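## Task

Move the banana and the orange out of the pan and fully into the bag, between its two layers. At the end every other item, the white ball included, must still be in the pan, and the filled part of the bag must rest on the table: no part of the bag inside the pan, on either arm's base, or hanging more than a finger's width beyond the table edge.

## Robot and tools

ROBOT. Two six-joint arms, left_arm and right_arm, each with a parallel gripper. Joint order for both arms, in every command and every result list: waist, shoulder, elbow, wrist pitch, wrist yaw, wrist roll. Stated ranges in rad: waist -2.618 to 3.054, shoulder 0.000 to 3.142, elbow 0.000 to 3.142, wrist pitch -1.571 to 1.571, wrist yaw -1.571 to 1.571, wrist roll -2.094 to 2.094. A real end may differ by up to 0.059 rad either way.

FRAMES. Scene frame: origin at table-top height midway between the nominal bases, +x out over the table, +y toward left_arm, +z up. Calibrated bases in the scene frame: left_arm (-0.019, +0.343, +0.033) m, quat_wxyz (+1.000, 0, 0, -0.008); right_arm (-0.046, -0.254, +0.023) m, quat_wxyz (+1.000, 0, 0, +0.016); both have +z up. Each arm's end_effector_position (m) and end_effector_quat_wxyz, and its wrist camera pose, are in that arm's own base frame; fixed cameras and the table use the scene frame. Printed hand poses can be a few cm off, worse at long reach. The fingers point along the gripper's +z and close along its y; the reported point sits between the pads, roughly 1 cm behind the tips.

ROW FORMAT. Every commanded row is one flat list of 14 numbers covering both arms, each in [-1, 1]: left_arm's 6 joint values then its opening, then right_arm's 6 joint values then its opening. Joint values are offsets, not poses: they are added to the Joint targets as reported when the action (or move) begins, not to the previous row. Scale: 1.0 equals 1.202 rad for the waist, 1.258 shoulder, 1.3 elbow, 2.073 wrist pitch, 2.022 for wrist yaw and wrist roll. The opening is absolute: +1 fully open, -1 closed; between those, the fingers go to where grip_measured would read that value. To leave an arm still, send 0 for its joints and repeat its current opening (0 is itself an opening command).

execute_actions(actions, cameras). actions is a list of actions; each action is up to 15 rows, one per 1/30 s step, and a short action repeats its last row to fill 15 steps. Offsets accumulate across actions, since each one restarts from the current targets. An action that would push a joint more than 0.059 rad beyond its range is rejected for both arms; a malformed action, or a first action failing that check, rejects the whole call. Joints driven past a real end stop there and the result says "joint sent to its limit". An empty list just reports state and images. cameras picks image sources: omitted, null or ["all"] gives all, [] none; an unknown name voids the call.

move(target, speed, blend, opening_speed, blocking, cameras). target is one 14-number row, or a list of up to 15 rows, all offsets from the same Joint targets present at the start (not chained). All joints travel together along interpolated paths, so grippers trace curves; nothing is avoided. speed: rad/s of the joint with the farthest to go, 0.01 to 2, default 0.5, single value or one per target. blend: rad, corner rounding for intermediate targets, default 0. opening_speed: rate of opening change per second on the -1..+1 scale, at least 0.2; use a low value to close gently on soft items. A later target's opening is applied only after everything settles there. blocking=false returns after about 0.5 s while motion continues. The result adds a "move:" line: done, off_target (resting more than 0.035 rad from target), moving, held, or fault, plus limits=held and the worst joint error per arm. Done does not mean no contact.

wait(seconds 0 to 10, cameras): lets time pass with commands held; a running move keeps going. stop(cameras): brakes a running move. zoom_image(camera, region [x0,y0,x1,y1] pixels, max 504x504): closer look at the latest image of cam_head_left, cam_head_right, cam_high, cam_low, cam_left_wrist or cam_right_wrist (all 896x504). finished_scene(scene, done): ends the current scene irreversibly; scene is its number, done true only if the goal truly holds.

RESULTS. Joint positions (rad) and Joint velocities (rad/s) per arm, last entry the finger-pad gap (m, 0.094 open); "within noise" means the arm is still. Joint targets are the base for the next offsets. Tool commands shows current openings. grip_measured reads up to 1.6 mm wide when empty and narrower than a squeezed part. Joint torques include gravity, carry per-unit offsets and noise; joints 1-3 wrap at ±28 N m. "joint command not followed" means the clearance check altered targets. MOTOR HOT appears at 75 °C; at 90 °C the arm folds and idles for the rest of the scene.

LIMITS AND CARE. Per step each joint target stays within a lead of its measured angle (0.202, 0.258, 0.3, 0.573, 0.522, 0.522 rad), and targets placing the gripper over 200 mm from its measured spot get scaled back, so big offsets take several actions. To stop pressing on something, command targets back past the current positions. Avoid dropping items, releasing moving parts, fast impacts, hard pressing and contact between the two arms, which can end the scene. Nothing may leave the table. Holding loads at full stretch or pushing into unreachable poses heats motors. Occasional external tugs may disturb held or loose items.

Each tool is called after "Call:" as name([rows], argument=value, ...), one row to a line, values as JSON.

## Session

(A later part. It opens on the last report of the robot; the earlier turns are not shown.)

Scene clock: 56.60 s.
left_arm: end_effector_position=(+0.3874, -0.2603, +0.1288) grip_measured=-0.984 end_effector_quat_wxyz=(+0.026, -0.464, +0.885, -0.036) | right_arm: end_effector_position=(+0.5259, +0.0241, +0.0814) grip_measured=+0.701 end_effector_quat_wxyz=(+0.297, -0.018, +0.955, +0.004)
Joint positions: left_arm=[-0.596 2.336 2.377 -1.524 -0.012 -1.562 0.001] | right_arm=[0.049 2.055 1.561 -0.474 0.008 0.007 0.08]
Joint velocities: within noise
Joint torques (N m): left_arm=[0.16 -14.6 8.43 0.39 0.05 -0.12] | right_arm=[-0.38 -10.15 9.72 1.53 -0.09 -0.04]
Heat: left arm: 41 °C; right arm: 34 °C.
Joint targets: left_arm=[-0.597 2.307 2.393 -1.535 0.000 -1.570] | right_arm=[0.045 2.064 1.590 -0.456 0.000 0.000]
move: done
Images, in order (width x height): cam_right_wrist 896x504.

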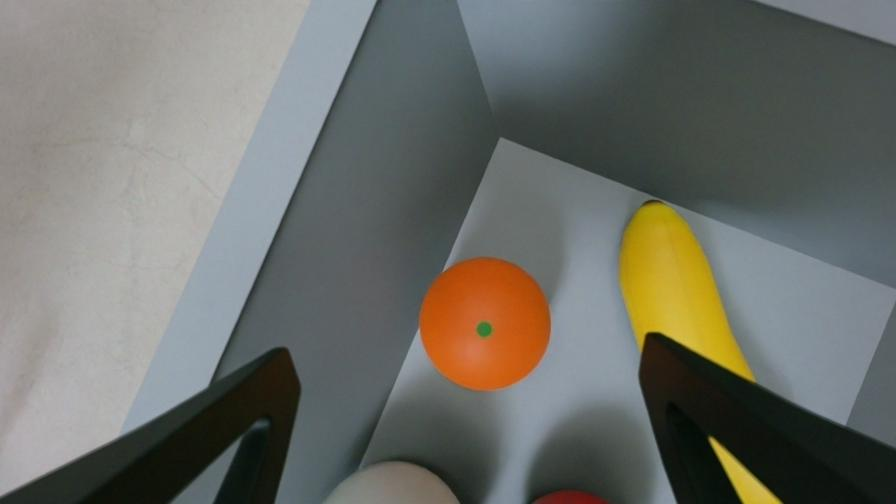

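Call:
move([
  [0,0,0,0,0,0,-1.0,-0.006,0.0582,-0.0075,0.04,0,0,0.25],
  [0,0,0,0,0,0,-1.0,-0.006,0.1004,-0.0625,0.1001,0,0,0.25],
], speed=0.3, blend=0.03, cameras=["cam_right_wrist"])

Scene clock: 59.00 s.
left_arm: end_effector_position=(+0.3874, -0.2602, +0.1288) grip_measured=-0.984 end_effector_quat_wxyz=(+0.026, -0.464, +0.885, -0.035) | right_arm: end_effector_position=(+0.5455, +0.0219, +0.0271) grip_measured=+0.251 end_effector_quat_wxyz=(+0.312, -0.016, +0.950, +0.004)
Joint positions: left_arm=[-0.596 2.336 2.377 -1.524 -0.012 -1.562 0.001] | right_arm=[0.043 2.179 1.51 -0.268 0.009 0.007 0.059]
Joint velocities: within noise
Joint torques (N m): left_arm=[0.18 -14.61 8.44 0.39 0.04 -0.12] | right_arm=[-0.44 -10.63 6.57 1.54 -0.1 -0.03]
Heat: left arm: 42 °C; right arm: 34 °C.
Joint targets: left_arm=[-0.597 2.307 2.393 -1.536 0.000 -1.570] | right_arm=[0.038 2.190 1.509 -0.249 0.000 0.000]
move: done
Images, in order (width x height): cam_right_wrist 896x504.

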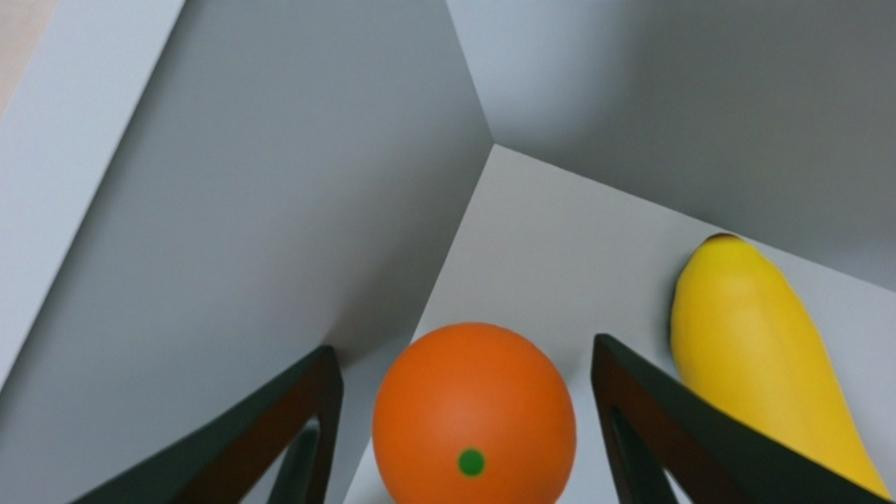

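Call:
move(target=[0,0,0,0,0,0,-1.0,0,-0.0114,-0.0638,0.033,0,0,0.25], speed=0.2, cameras=["cam_right_wrist"])

Scene clock: 60.30 s.
left_arm: end_effector_position=(+0.3874, -0.2602, +0.1288) grip_measured=-0.984 end_effector_quat_wxyz=(+0.026, -0.464, +0.885, -0.035) | right_arm: end_effector_position=(+0.5350, +0.0192, +0.0084) grip_measured=+0.251 end_effector_quat_wxyz=(+0.308, -0.014, +0.951, +0.003)
Joint positions: left_arm=[-0.596 2.336 2.377 -1.524 -0.012 -1.562 0.001] | right_arm=[0.039 2.179 1.432 -0.198 0.009 0.007 0.059]
Joint velocities: within noise
Joint torques (N m): left_arm=[0.13 -14.57 8.46 0.41 0.04 -0.11] | right_arm=[-0.08 -11.67 5.79 1.59 -0.11 -0.03]
Heat: left arm: 43 °C; right arm: 35 °C.
Joint targets: left_arm=[-0.597 2.307 2.393 -1.536 0.000 -1.570] | right_arm=[0.038 2.176 1.426 -0.180 0.000 0.000]
move: done
Images, in order (width x height): cam_right_wrist 896x504.

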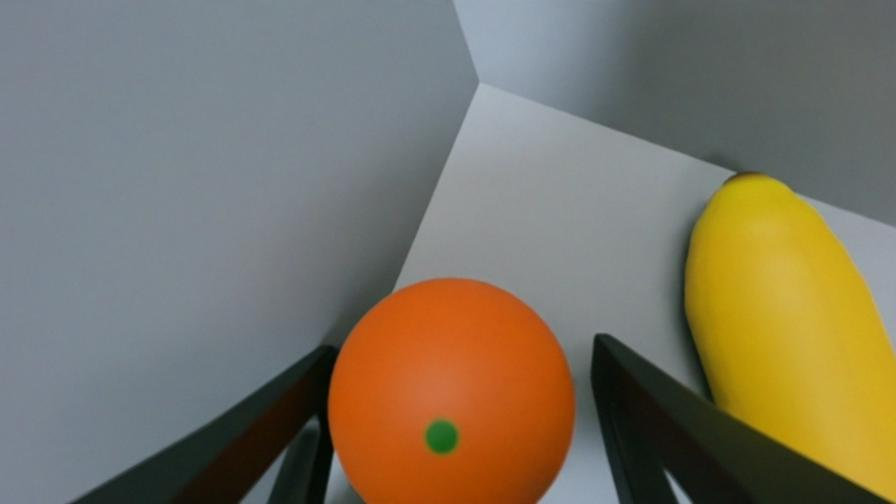

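Call:
move(target=[0,0,0,0,0,0,-1.0,0,0,0,0,0,0,-0.1], opening_speed=0.3, cameras=["cam_right_wrist"])

Scene clock: 61.87 s.
left_arm: end_effector_position=(+0.3874, -0.2602, +0.1288) grip_measured=-0.984 end_effector_quat_wxyz=(+0.026, -0.464, +0.885, -0.035) | right_arm: end_effector_position=(+0.5363, +0.0193, +0.0093) grip_measured=-0.098 end_effector_quat_wxyz=(+0.311, -0.014, +0.950, +0.003)
Joint positions: left_arm=[-0.596 2.336 2.377 -1.524 -0.012 -1.562 0.001] | right_arm=[0.039 2.179 1.432 -0.192 0.008 0.007 0.042]
Joint velocities: left_arm=[within noise] | right_arm=[-0.002 0.017 -0.002 0.007 -0.007 -0.007 0.01]
Joint torques (N m): left_arm=[0.13 -14.57 8.4 0.4 0.04 -0.11] | right_arm=[-0.05 -11.71 5.85 1.51 -0.1 -0.03]
Heat: left arm: 44 °C; right arm: 35 °C.
Joint targets: left_arm=[-0.597 2.307 2.393 -1.536 0.000 -1.570] | right_arm=[0.038 2.176 1.426 -0.181 0.000 0.000]
move: done
Images, in order (width x height): cam_right_wrist 896x504.

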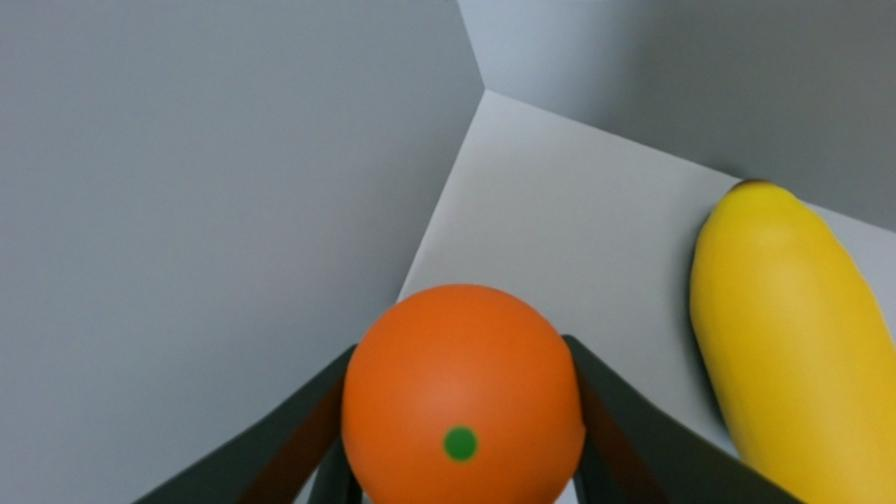

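Call:
move(target=[0,0,0,0,0,0,-1.0,0,0,0,0,0,0,-0.35], opening_speed=0.3, cameras=["cam_right_wrist"])

Scene clock: 63.07 s.
left_arm: end_effector_position=(+0.3874, -0.2602, +0.1288) grip_measured=-0.984 end_effector_quat_wxyz=(+0.026, -0.464, +0.885, -0.035) | right_arm: end_effector_position=(+0.5363, +0.0193, +0.0093) grip_measured=-0.149 end_effector_quat_wxyz=(+0.311, -0.014, +0.950, +0.003)
Joint positions: left_arm=[-0.596 2.336 2.377 -1.524 -0.012 -1.562 0.001] | right_arm=[0.039 2.179 1.432 -0.192 0.008 0.007 0.04]
Joint velocities: within noise
Joint torques (N m): left_arm=[0.16 -14.54 8.44 0.4 0.04 -0.11] | right_arm=[-0.06 -11.71 5.82 1.5 -0.1 -0.03]
Heat: left arm: 45 °C; right arm: 35 °C.
Joint targets: left_arm=[-0.597 2.307 2.393 -1.536 0.000 -1.570] | right_arm=[0.038 2.176 1.426 -0.181 0.000 0.000]
move: done
Images, in order (width x height): cam_right_wrist 896x504.

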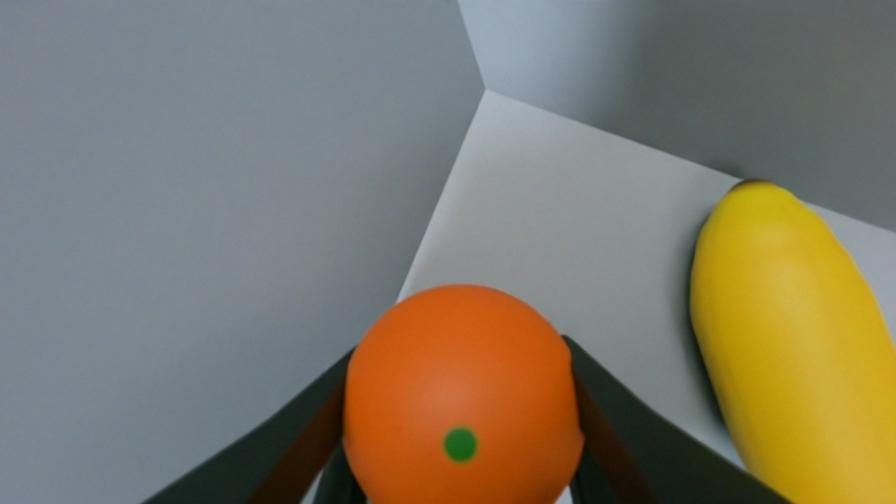

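Call:
move([
  [0,0,0,0,0,0,-1.0,0,-0.2065,-0.0055,-0.1214,0,0,-0.35],
  [0,0,0,0,0,0,-1.0,0.05,-0.5459,-0.2268,-0.1259,0,0,-0.35],
  [0,0,0,0,0,0,-1.0,0.384,-0.5459,-0.2268,-0.1259,0,0,-0.35],
], speed=0.45, blend=0.08, cameras=["cam_right_wrist","cam_head_left","cam_low"])

Call:
zoom_image(camera="cam_head_left", region=[280, 200, 520, 336])

Scene clock: 66.57 s.
left_arm: end_effector_position=(+0.3874, -0.2602, +0.1288) grip_measured=-0.984 end_effector_quat_wxyz=(+0.026, -0.464, +0.885, -0.035) | right_arm: end_effector_position=(+0.3713, +0.2004, +0.1583) grip_measured=-0.150 end_effector_quat_wxyz=(+0.350, -0.226, +0.905, +0.088)
Joint positions: left_arm=[-0.596 2.336 2.377 -1.524 -0.012 -1.562 0.001] | right_arm=[0.497 1.521 1.134 -0.446 0.004 0.007 0.04]
Joint velocities: within noise
Joint torques (N m): left_arm=[0.14 -14.6 8.42 0.4 0.05 -0.12] | right_arm=[0.18 -9.48 6.9 1.57 -0.07 -0.03]
Heat: left arm: 46 °C; right arm: 36 °C.
Joint targets: left_arm=[-0.597 2.307 2.393 -1.536 0.000 -1.570] | right_arm=[0.499 1.489 1.131 -0.442 0.000 0.000]
move: done
Images, in order (width x height): cam_head_left 896x504, cam_low 896x504, cam_right_wrist 896x504.

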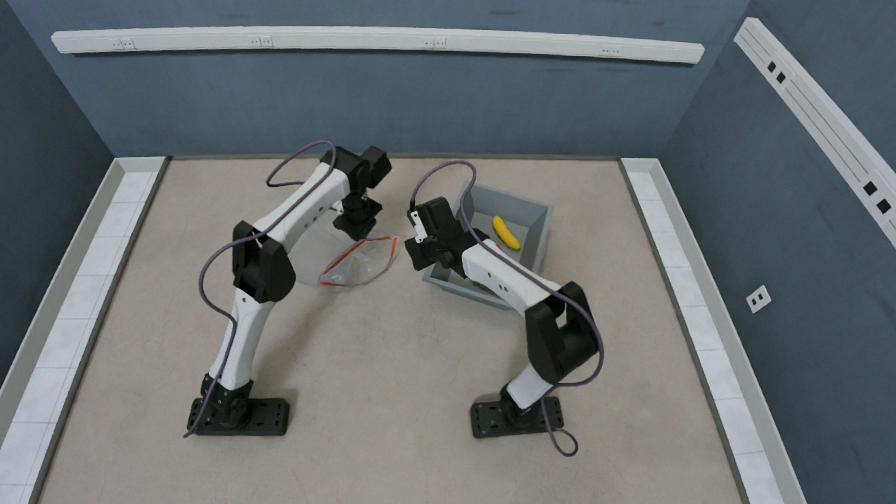

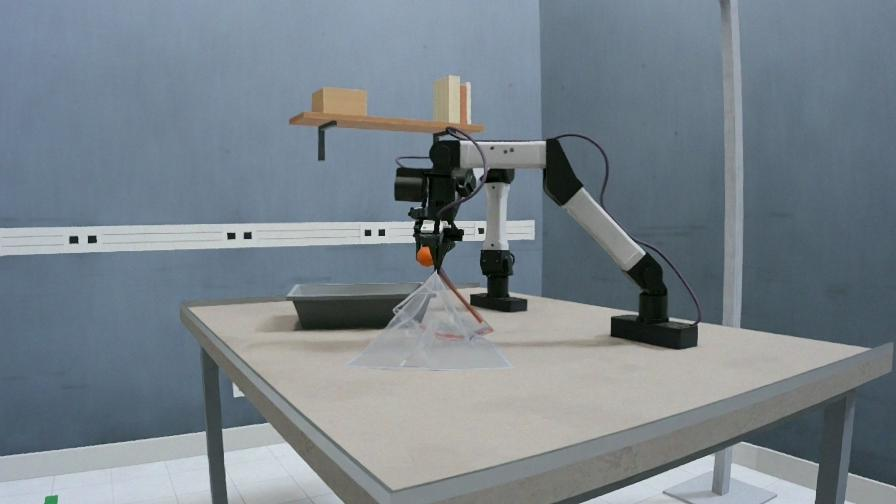

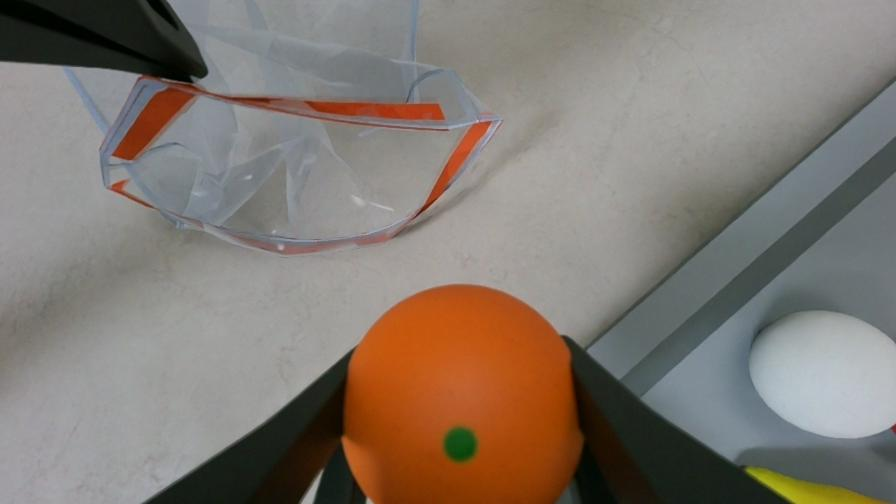

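Scaled by 2.100 from the camera's 896x504 image, which has a finer 1280x720 frame.

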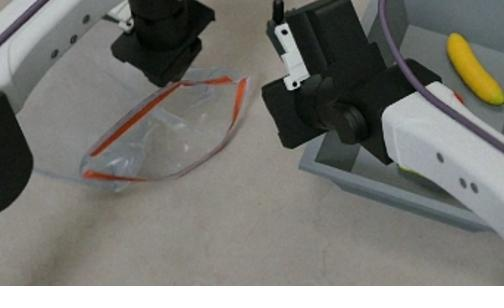

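Call:
move(target=[0,-0.1369,-0.1321,0.0721,0,0,-1.0,0,0,0,0,0,0,-0.35], speed=0.25, cameras=["cam_right_wrist","cam_low"])

Scene clock: 80.00 s.
left_arm: end_effector_position=(+0.3877, -0.2605, +0.1680) grip_measured=-0.984 end_effector_quat_wxyz=(+0.061, -0.462, +0.879, -0.101) | right_arm: end_effector_position=(+0.3713, +0.2004, +0.1583) grip_measured=-0.150 end_effector_quat_wxyz=(+0.350, -0.226, +0.905, +0.088)
Joint positions: left_arm=[-0.596 2.169 2.232 -1.397 -0.012 -1.562 0.001] | right_arm=[0.497 1.521 1.134 -0.446 0.004 0.007 0.04]
Joint velocities: within noise
Joint torques (N m): left_arm=[0.1 -14.02 6.06 0.96 0.04 -0.11] | right_arm=[0.27 -9.48 6.93 1.57 -0.06 -0.03]
Heat: left arm: 51 °C; right arm: 37 °C.
Joint targets: left_arm=[-0.597 2.135 2.221 -1.386 0.000 -1.570] | right_arm=[0.499 1.489 1.131 -0.442 0.000 0.000]
move: done
Images, in order (width x height): cam_low 896x504, cam_right_wrist 896x504.

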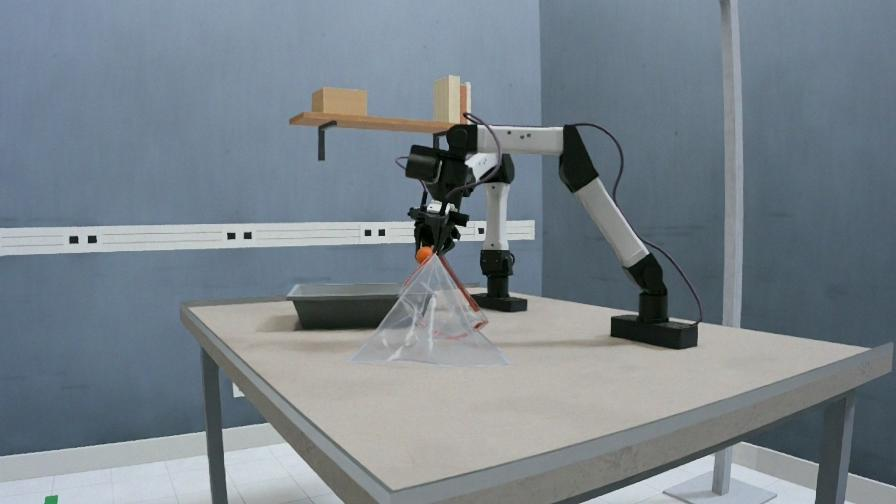

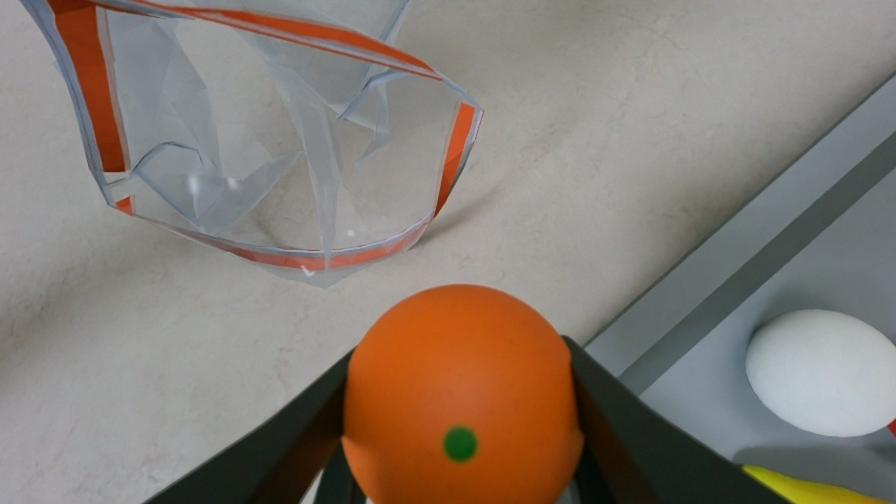

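Call:
zoom_image(camera="cam_right_wrist", region=[0, 0, 504, 300])

Call:
zoom_image(camera="cam_low", region=[320, 220, 540, 380])

Scaled by 1.000.

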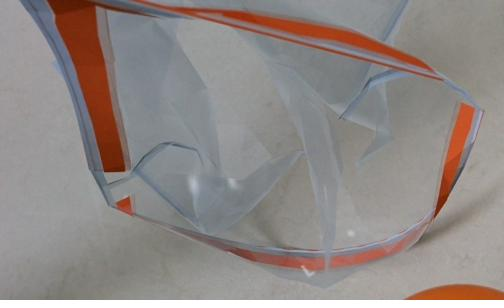

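Scaled by 2.291 from the camera's 896x504 image, which has a finer 1280x720 frame.

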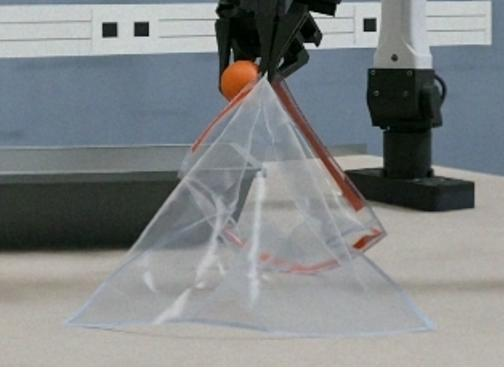

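Call:
move(target=[0,0.115,0.111,-0.0606,0,0,-1.0,0,0,0,0,0,0,-0.35], speed=0.25, cameras=["cam_right_wrist","cam_low"])

Call:
zoom_image(camera="cam_low", region=[320, 220, 540, 380])

Scene clock: 81.80 s.
left_arm: end_effector_position=(+0.3864, -0.2596, +0.1525) grip_measured=-0.984 end_effector_quat_wxyz=(+0.041, -0.463, +0.883, -0.064) | right_arm: end_effector_position=(+0.3713, +0.2004, +0.1583) grip_measured=-0.150 end_effector_quat_wxyz=(+0.350, -0.226, +0.905, +0.088)
Joint positions: left_arm=[-0.596 2.265 2.345 -1.499 -0.012 -1.562 0.001] | right_arm=[0.497 1.521 1.134 -0.446 0.004 0.007 0.04]
Joint velocities: within noise
Joint torques (N m): left_arm=[0.13 -10.74 8.96 0.54 0.05 -0.11] | right_arm=[0.27 -9.51 6.91 1.57 -0.07 -0.03]
Heat: left arm: 50 °C; right arm: 37 °C.
Joint targets: left_arm=[-0.597 2.280 2.366 -1.512 0.000 -1.570] | right_arm=[0.499 1.489 1.131 -0.442 0.000 0.000]
move: done
Images, in order (width x height): cam_low 896x504, cam_right_wrist 896x504.

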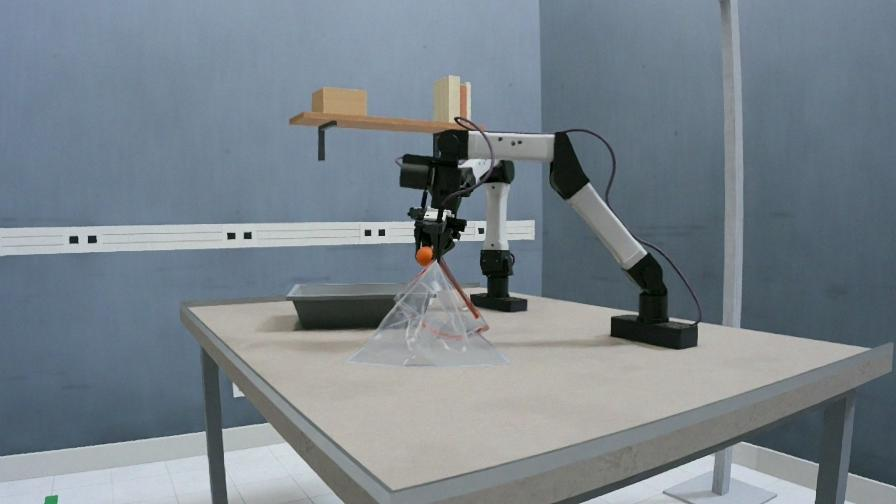

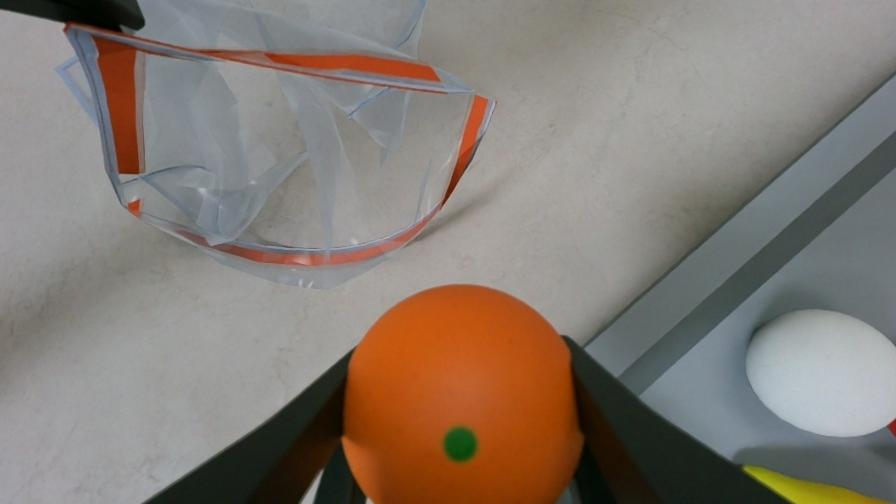

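Scaled by 2.291 from the camera's 896x504 image, which has a finer 1280x720 frame.

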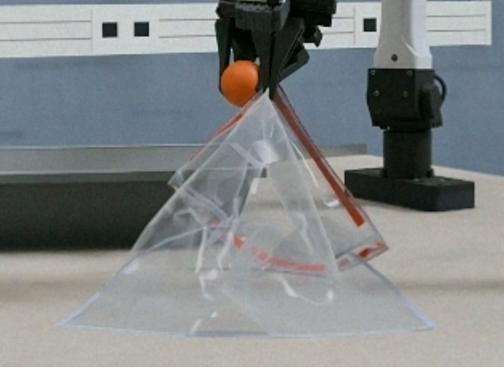

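Call:
move(target=[0,-0.0079,-0.0919,0.0413,0,0,-1.0,0,0,0,0,0,0,-0.35], speed=0.25, cameras=["cam_right_wrist"])

Scene clock: 83.17 s.
left_arm: end_effector_position=(+0.3861, -0.2594, +0.1299) grip_measured=-0.984 end_effector_quat_wxyz=(+0.035, -0.464, +0.884, -0.052) | right_arm: end_effector_position=(+0.3713, +0.2004, +0.1583) grip_measured=-0.150 end_effector_quat_wxyz=(+0.350, -0.226, +0.905, +0.088)
Joint positions: left_arm=[-0.596 2.265 2.255 -1.436 -0.012 -1.562 0.001] | right_arm=[0.497 1.521 1.134 -0.446 0.004 0.007 0.04]
Joint velocities: within noise
Joint torques (N m): left_arm=[0.14 -11.62 6.15 0.73 0.05 -0.12] | right_arm=[0.31 -9.51 6.93 1.57 -0.07 -0.03]
Heat: left arm: 49 °C; right arm: 37 °C.
Joint targets: left_arm=[-0.597 2.270 2.246 -1.426 0.000 -1.570] | right_arm=[0.499 1.489 1.131 -0.442 0.000 0.000]
move: done
Images, in order (width x height): cam_right_wrist 896x504.

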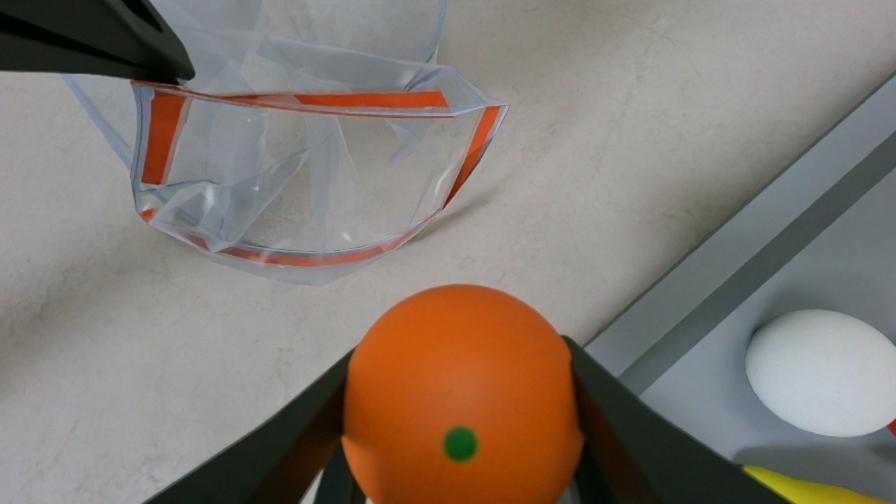

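Call:
move([
  [0,0.0079,0.0919,-0.0413,0,0,-1.0,0.1672,-0.0766,-0.5078,0.489,0,0,-0.35],
  [0,0.0079,0.0919,-0.0413,0,0,-1.0,0.1672,0.375,-0.5339,0.8277,0,0,-0.35],
], speed=0.5, blend=0.08, cameras=["cam_right_wrist","cam_head_left","cam_low"])

Call:
zoom_image(camera="cam_head_left", region=[280, 200, 520, 336])

Scene clock: 88.47 s.
left_arm: end_effector_position=(+0.3862, -0.2594, +0.1525) grip_measured=-0.984 end_effector_quat_wxyz=(+0.041, -0.463, +0.883, -0.063) | right_arm: end_effector_position=(+0.3310, +0.2740, +0.0535) grip_measured=-0.150 end_effector_quat_wxyz=(+0.572, -0.266, +0.748, +0.207)
Joint positions: left_arm=[-0.596 2.265 2.345 -1.5 -0.012 -1.562 0.001] | right_arm=[0.693 1.952 0.439 1.25 0.004 0.007 0.04]
Joint velocities: within noise
Joint torques (N m): left_arm=[0.18 -10.76 8.98 0.54 0.04 -0.11] | right_arm=[0.7 -6.15 3.47 2.23 -0.07 -0.03]
Heat: left arm: 47 °C; right arm: 37 °C.
Joint targets: left_arm=[-0.597 2.280 2.366 -1.511 0.000 -1.570] | right_arm=[0.700 1.961 0.437 1.274 0.000 0.000]
move: done
Images, in order (width x height): cam_head_left 896x504, cam_low 896x504, cam_right_wrist 896x504.

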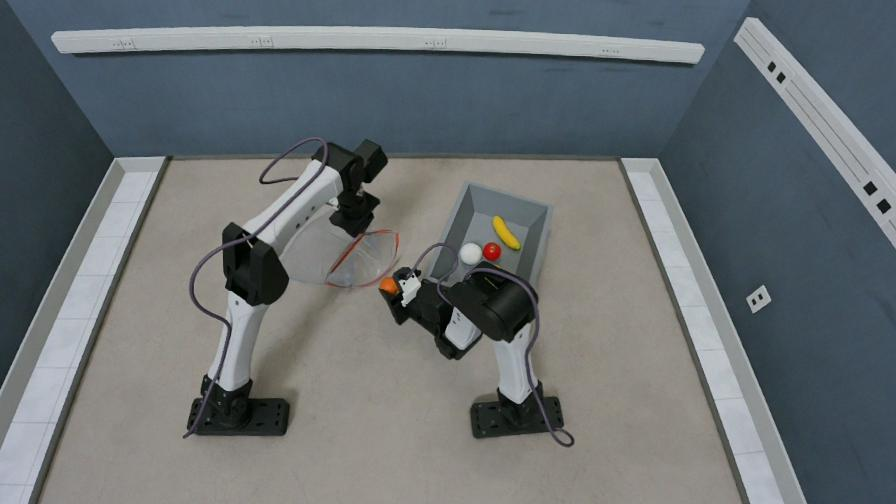

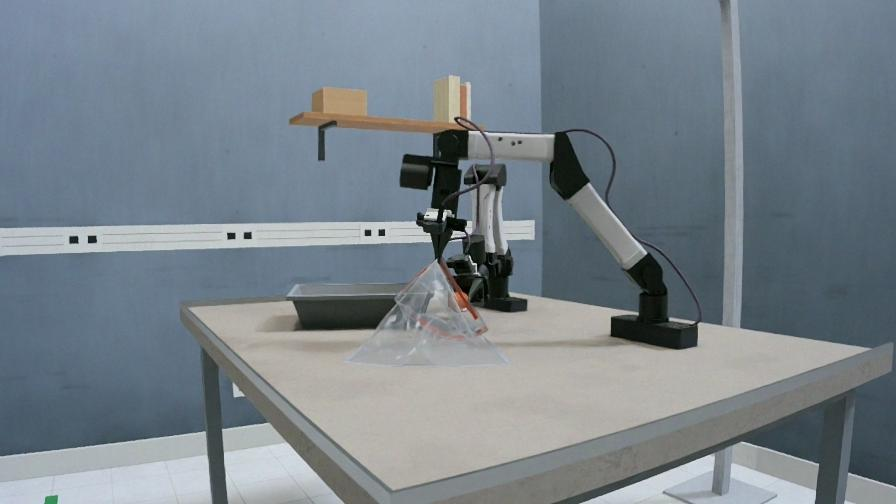

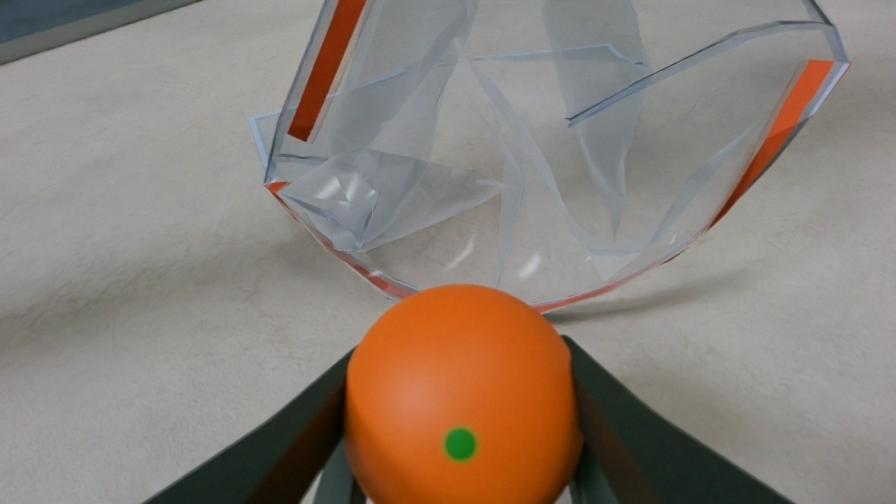

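Scaled by 2.100 from the camera's 896x504 image, which has a finer 1280x720 frame.

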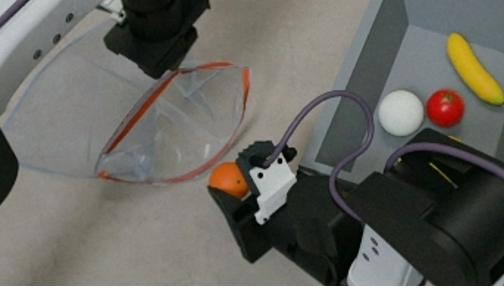

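Call:
move([
  [0,0,0,0,0,0,-1.0,-0.01,0.2142,0.3242,-0.0492,0,0,-0.35],
  [0,0,0,0,0,0,-1.0,-0.01,0.4444,0.6413,-0.1084,0,0,-0.35],
], speed=0.35, blend=0.06, cameras=["cam_right_wrist","cam_head_left","cam_low"])

Call:
zoom_image(camera="cam_low", region=[320, 220, 540, 380])

Call:
zoom_image(camera="cam_head_left", region=[280, 200, 520, 336])

Scene clock: 91.90 s.
left_arm: end_effector_position=(+0.3861, -0.2594, +0.1525) grip_measured=-0.984 end_effector_quat_wxyz=(+0.041, -0.463, +0.883, -0.063) | right_arm: end_effector_position=(+0.4674, +0.3873, +0.0102) grip_measured=-0.150 end_effector_quat_wxyz=(+0.597, -0.259, +0.728, +0.216)
Joint positions: left_arm=[-0.596 2.265 2.345 -1.5 -0.012 -1.562 0.001] | right_arm=[0.693 2.501 1.25 1.057 0.004 0.007 0.04]
Joint velocities: within noise
Joint torques (N m): left_arm=[0.16 -10.77 8.96 0.55 0.04 -0.12] | right_arm=[-0.46 -10.43 6.97 1.88 -0.07 -0.04]
Heat: left arm: 46 °C; right arm: 37 °C.
Joint targets: left_arm=[-0.597 2.280 2.366 -1.512 0.000 -1.570] | right_arm=[0.688 2.520 1.271 1.049 0.000 0.000]
move: done
Images, in order (width x height): cam_head_left 896x504, cam_low 896x504, cam_right_wrist 896x504.

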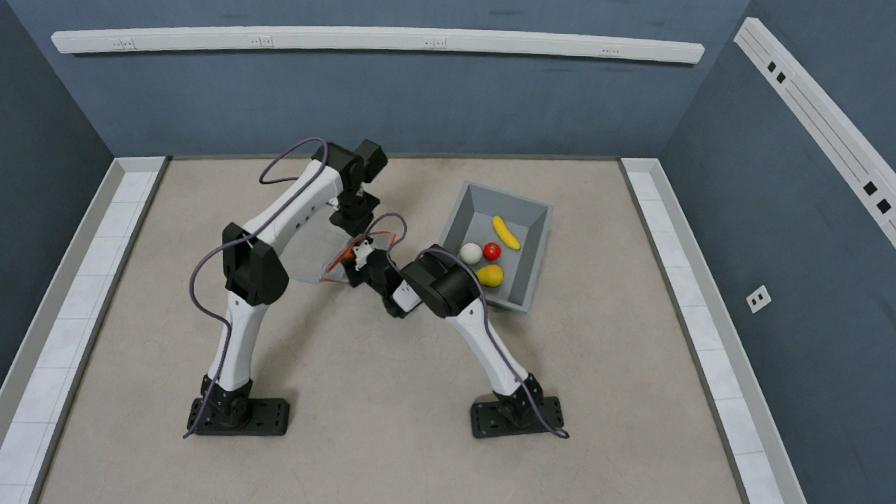

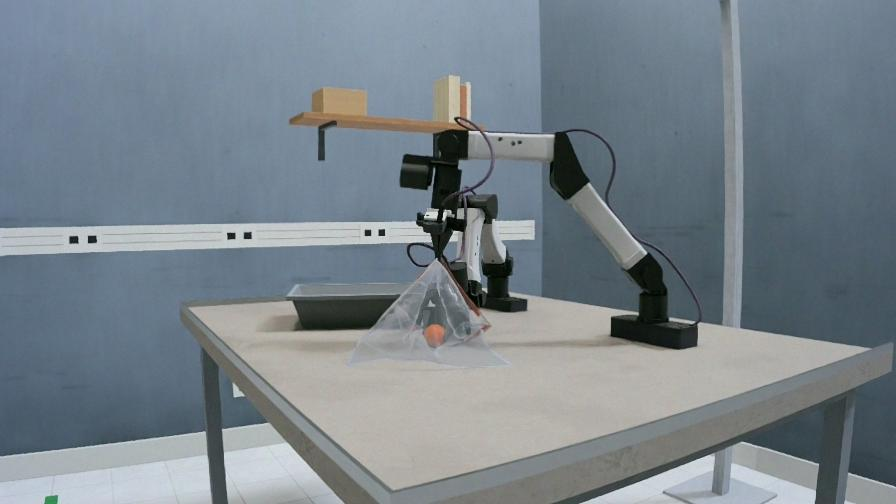

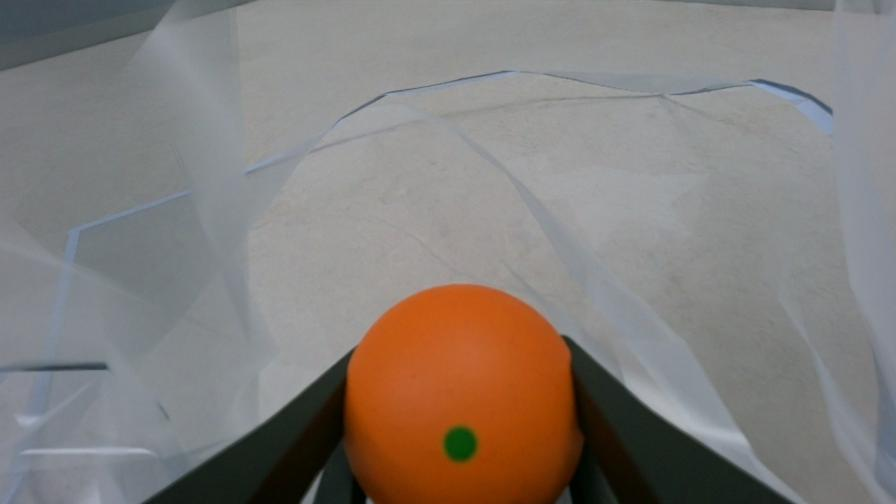

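Scaled by 2.291 from the camera's 896x504 image, which has a finer 1280x720 frame.

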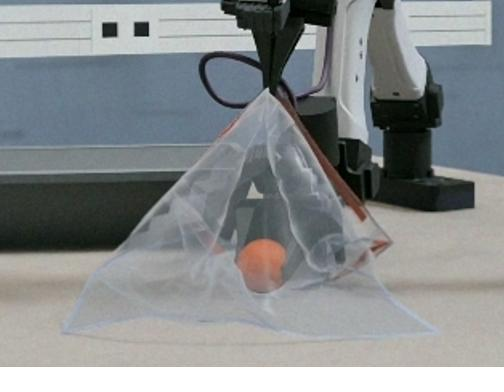

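Scaled by 2.100 from the camera's 896x504 image, which has a finer 1280x720 frame.

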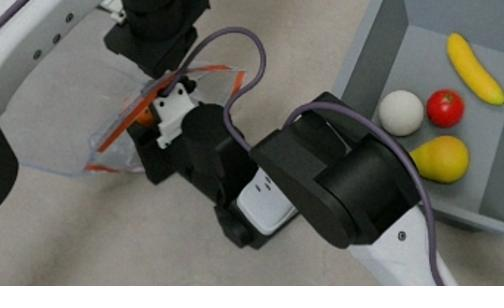

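Call:
move(target=[0,0,0,0,0,0,-1.0,0,0.1422,0.2967,-0.0998,0,0,-0.35], speed=0.3, cameras=["cam_right_wrist","cam_low"])

Call:
zoom_image(camera="cam_low", region=[320, 220, 540, 380])

Scene clock: 94.13 s.
left_arm: end_effector_position=(+0.3861, -0.2594, +0.1525) grip_measured=-0.984 end_effector_quat_wxyz=(+0.041, -0.463, +0.883, -0.063) | right_arm: end_effector_position=(+0.5193, +0.4304, +0.0116) grip_measured=-0.150 end_effector_quat_wxyz=(+0.607, -0.256, +0.719, +0.220)
Joint positions: left_arm=[-0.596 2.265 2.345 -1.5 -0.012 -1.562 0.001] | right_arm=[0.693 2.673 1.637 0.87 0.004 0.007 0.04]
Joint velocities: within noise
Joint torques (N m): left_arm=[0.14 -10.77 8.94 0.55 0.05 -0.11] | right_arm=[-0.46 -11.54 7.77 1.71 -0.06 -0.03]
Heat: left arm: 45 °C; right arm: 38 °C.
Joint targets: left_arm=[-0.597 2.280 2.366 -1.512 0.000 -1.570] | right_arm=[0.688 2.699 1.656 0.843 0.000 0.000]
move: done
Images, in order (width x height): cam_low 896x504, cam_right_wrist 896x504.

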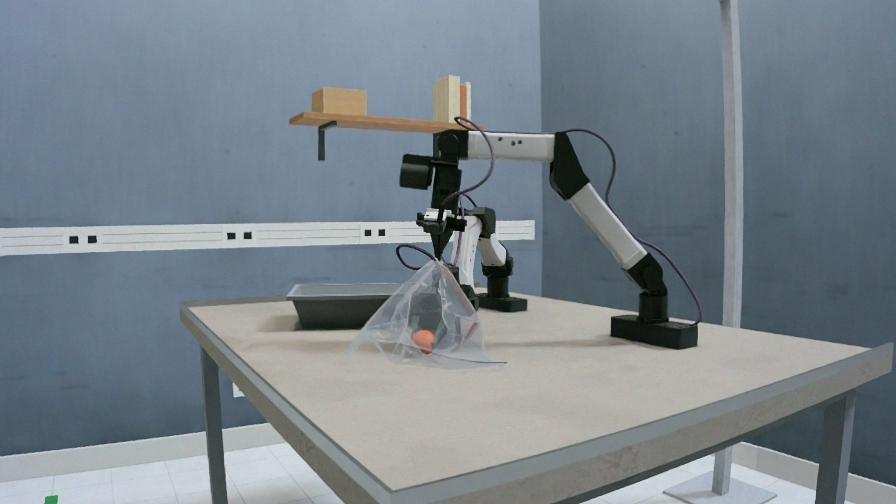

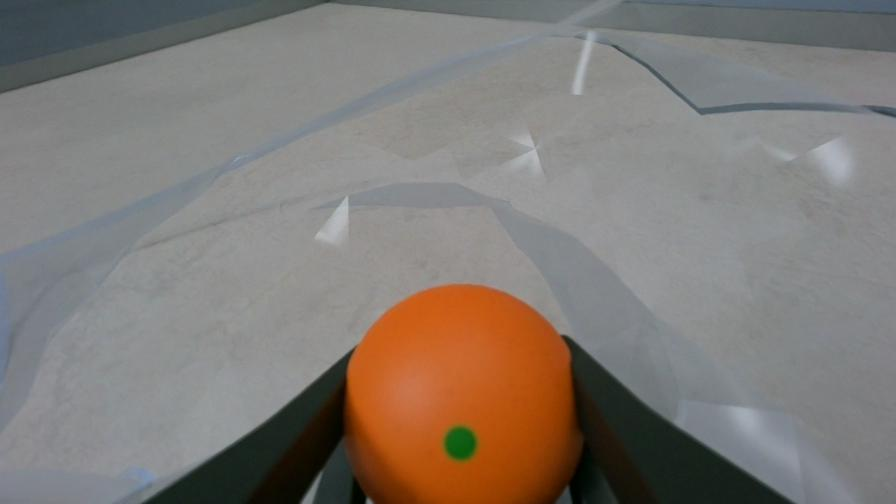

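Scaled by 2.291 from the camera's 896x504 image, which has a finer 1280x720 frame.

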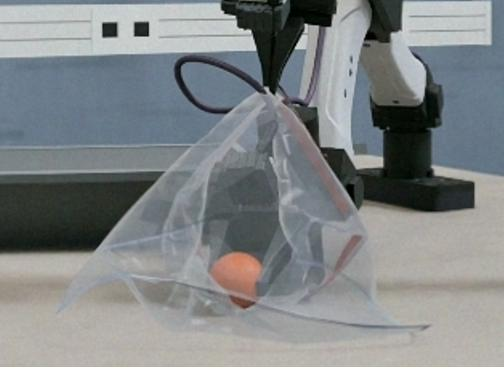

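Call:
move(target=[0,0,0,0,0,0,-1.0,0,0.0115,0,0,0,0,-0.35], speed=0.2, cameras=[])

Call:
move(target=[0,0,0,0,0,0,-1.0,0,0,0,0,0,0,0.1], opening_speed=0.3, cameras=["cam_right_wrist","cam_low"])

Call:
zoom_image(camera="cam_low", region=[320, 220, 540, 380])

Scene clock: 95.13 s.
left_arm: end_effector_position=(+0.3861, -0.2594, +0.1525) grip_measured=-0.984 end_effector_quat_wxyz=(+0.041, -0.463, +0.883, -0.063) | right_arm: end_effector_position=(+0.5199, +0.4309, +0.0112) grip_measured=-0.150 end_effector_quat_wxyz=(+0.609, -0.256, +0.718, +0.220)
Joint positions: left_arm=[-0.596 2.265 2.345 -1.5 -0.012 -1.562 0.001] | right_arm=[0.693 2.679 1.642 0.874 0.004 0.005 0.04]
Joint velocities: within noise
Joint torques (N m): left_arm=[0.14 -10.8 8.92 0.54 0.04 -0.11] | right_arm=[-0.46 -10.86 7.34 1.6 -0.08 -0.05]
Heat: left arm: 45 °C; right arm: 38 °C.
Joint targets: left_arm=[-0.597 2.280 2.366 -1.512 0.000 -1.570] | right_arm=[0.688 2.713 1.656 0.843 0.000 0.000]
move: done
No camera images: "cameras" was empty.

Scene clock: 96.83 s.
left_arm: end_effector_position=(+0.3861, -0.2594, +0.1525) grip_measured=-0.984 end_effector_quat_wxyz=(+0.041, -0.463, +0.883, -0.063) | right_arm: end_effector_position=(+0.5199, +0.4309, +0.0112) grip_measured=+0.098 end_effector_quat_wxyz=(+0.609, -0.256, +0.718, +0.220)
Joint positions: left_arm=[-0.596 2.265 2.345 -1.5 -0.012 -1.562 0.001] | right_arm=[0.693 2.679 1.642 0.875 0.004 0.004 0.052]
Joint velocities: left_arm=[within noise] | right_arm=[0.002 0.002 -0.007 0.168 0.007 -0.007 0]
Joint torques (N m): left_arm=[0.1 -10.73 8.96 0.56 0.04 -0.11] | right_arm=[-0.46 -10.84 7.34 1.62 -0.07 0]
Heat: left arm: 45 °C; right arm: 39 °C.
Joint targets: left_arm=[-0.597 2.280 2.366 -1.511 0.000 -1.570] | right_arm=[0.688 2.713 1.656 0.843 0.000 0.000]
move: done
Images, in order (width x height): cam_low 896x504, cam_right_wrist 896x504.

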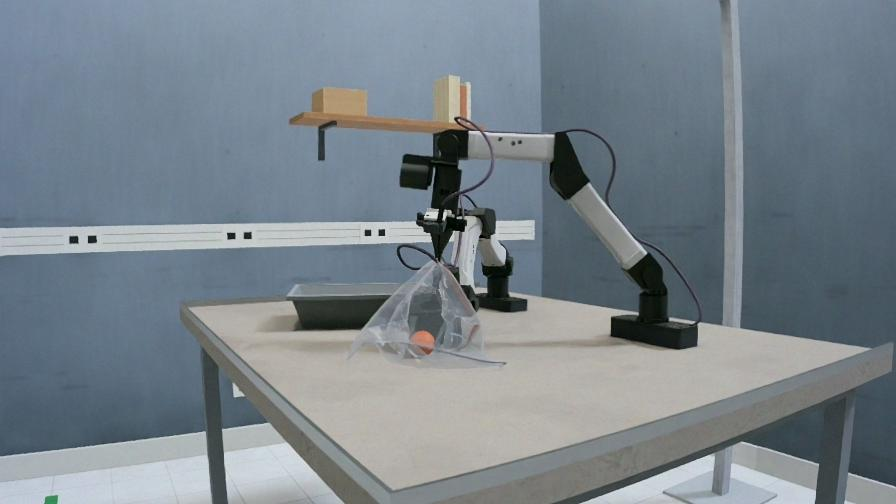

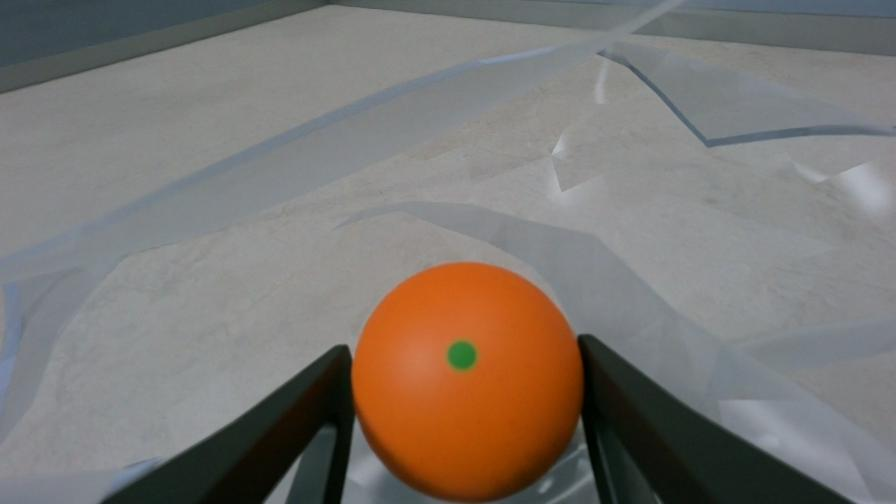

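Scaled by 2.291 from the camera's 896x504 image, which has a finer 1280x720 frame.

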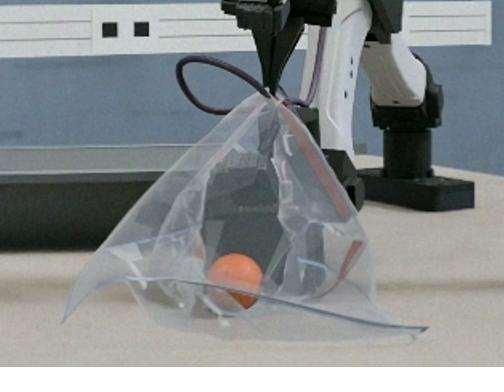

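Call:
move(target=[0,0,0,0,0,0,-1.0,0,-0.05,-0.09,0.025,0,0,0.3], opening_speed=0.5, speed=0.2, cameras=["cam_right_wrist"])

Scene clock: 98.20 s.
left_arm: end_effector_position=(+0.3861, -0.2593, +0.1524) grip_measured=-0.984 end_effector_quat_wxyz=(+0.041, -0.463, +0.883, -0.063) | right_arm: end_effector_position=(+0.5099, +0.4236, +0.0113) grip_measured=+0.299 end_effector_quat_wxyz=(+0.622, -0.259, +0.706, +0.221)
Joint positions: left_arm=[-0.596 2.265 2.345 -1.501 -0.012 -1.562 0.001] | right_arm=[0.693 2.666 1.565 0.971 0 -0.01 0.061]
Joint velocities: within noise
Joint torques (N m): left_arm=[0.14 -10.76 8.95 0.55 0.04 -0.11] | right_arm=[-0.44 -14.86 3.28 1.13 -0.03 0.14]
Heat: left arm: 44 °C; right arm: 39 °C.
Joint targets: left_arm=[-0.597 2.280 2.366 -1.512 0.000 -1.570] | right_arm=[0.688 2.650 1.539 0.895 0.000 0.000]
move: off_target (right_arm); right_arm: the wrist pitch is farthest, 0.076 rad from its target
Images, in order (width x height): cam_right_wrist 896x504.

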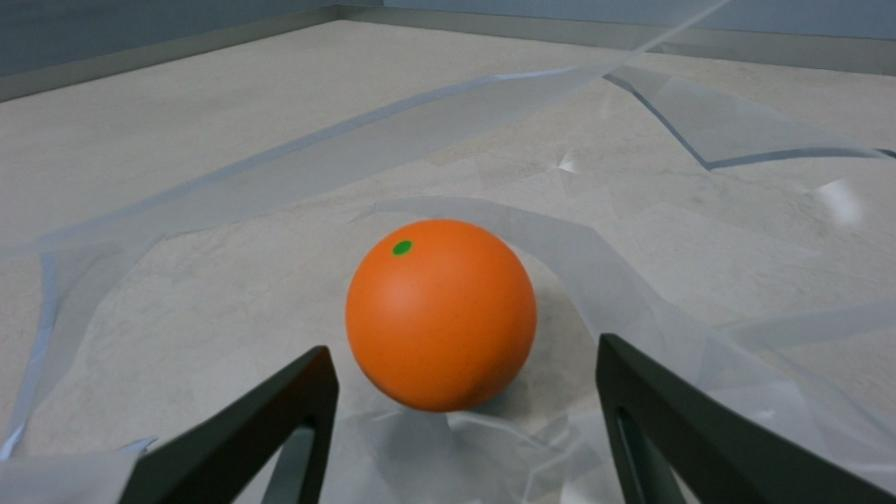

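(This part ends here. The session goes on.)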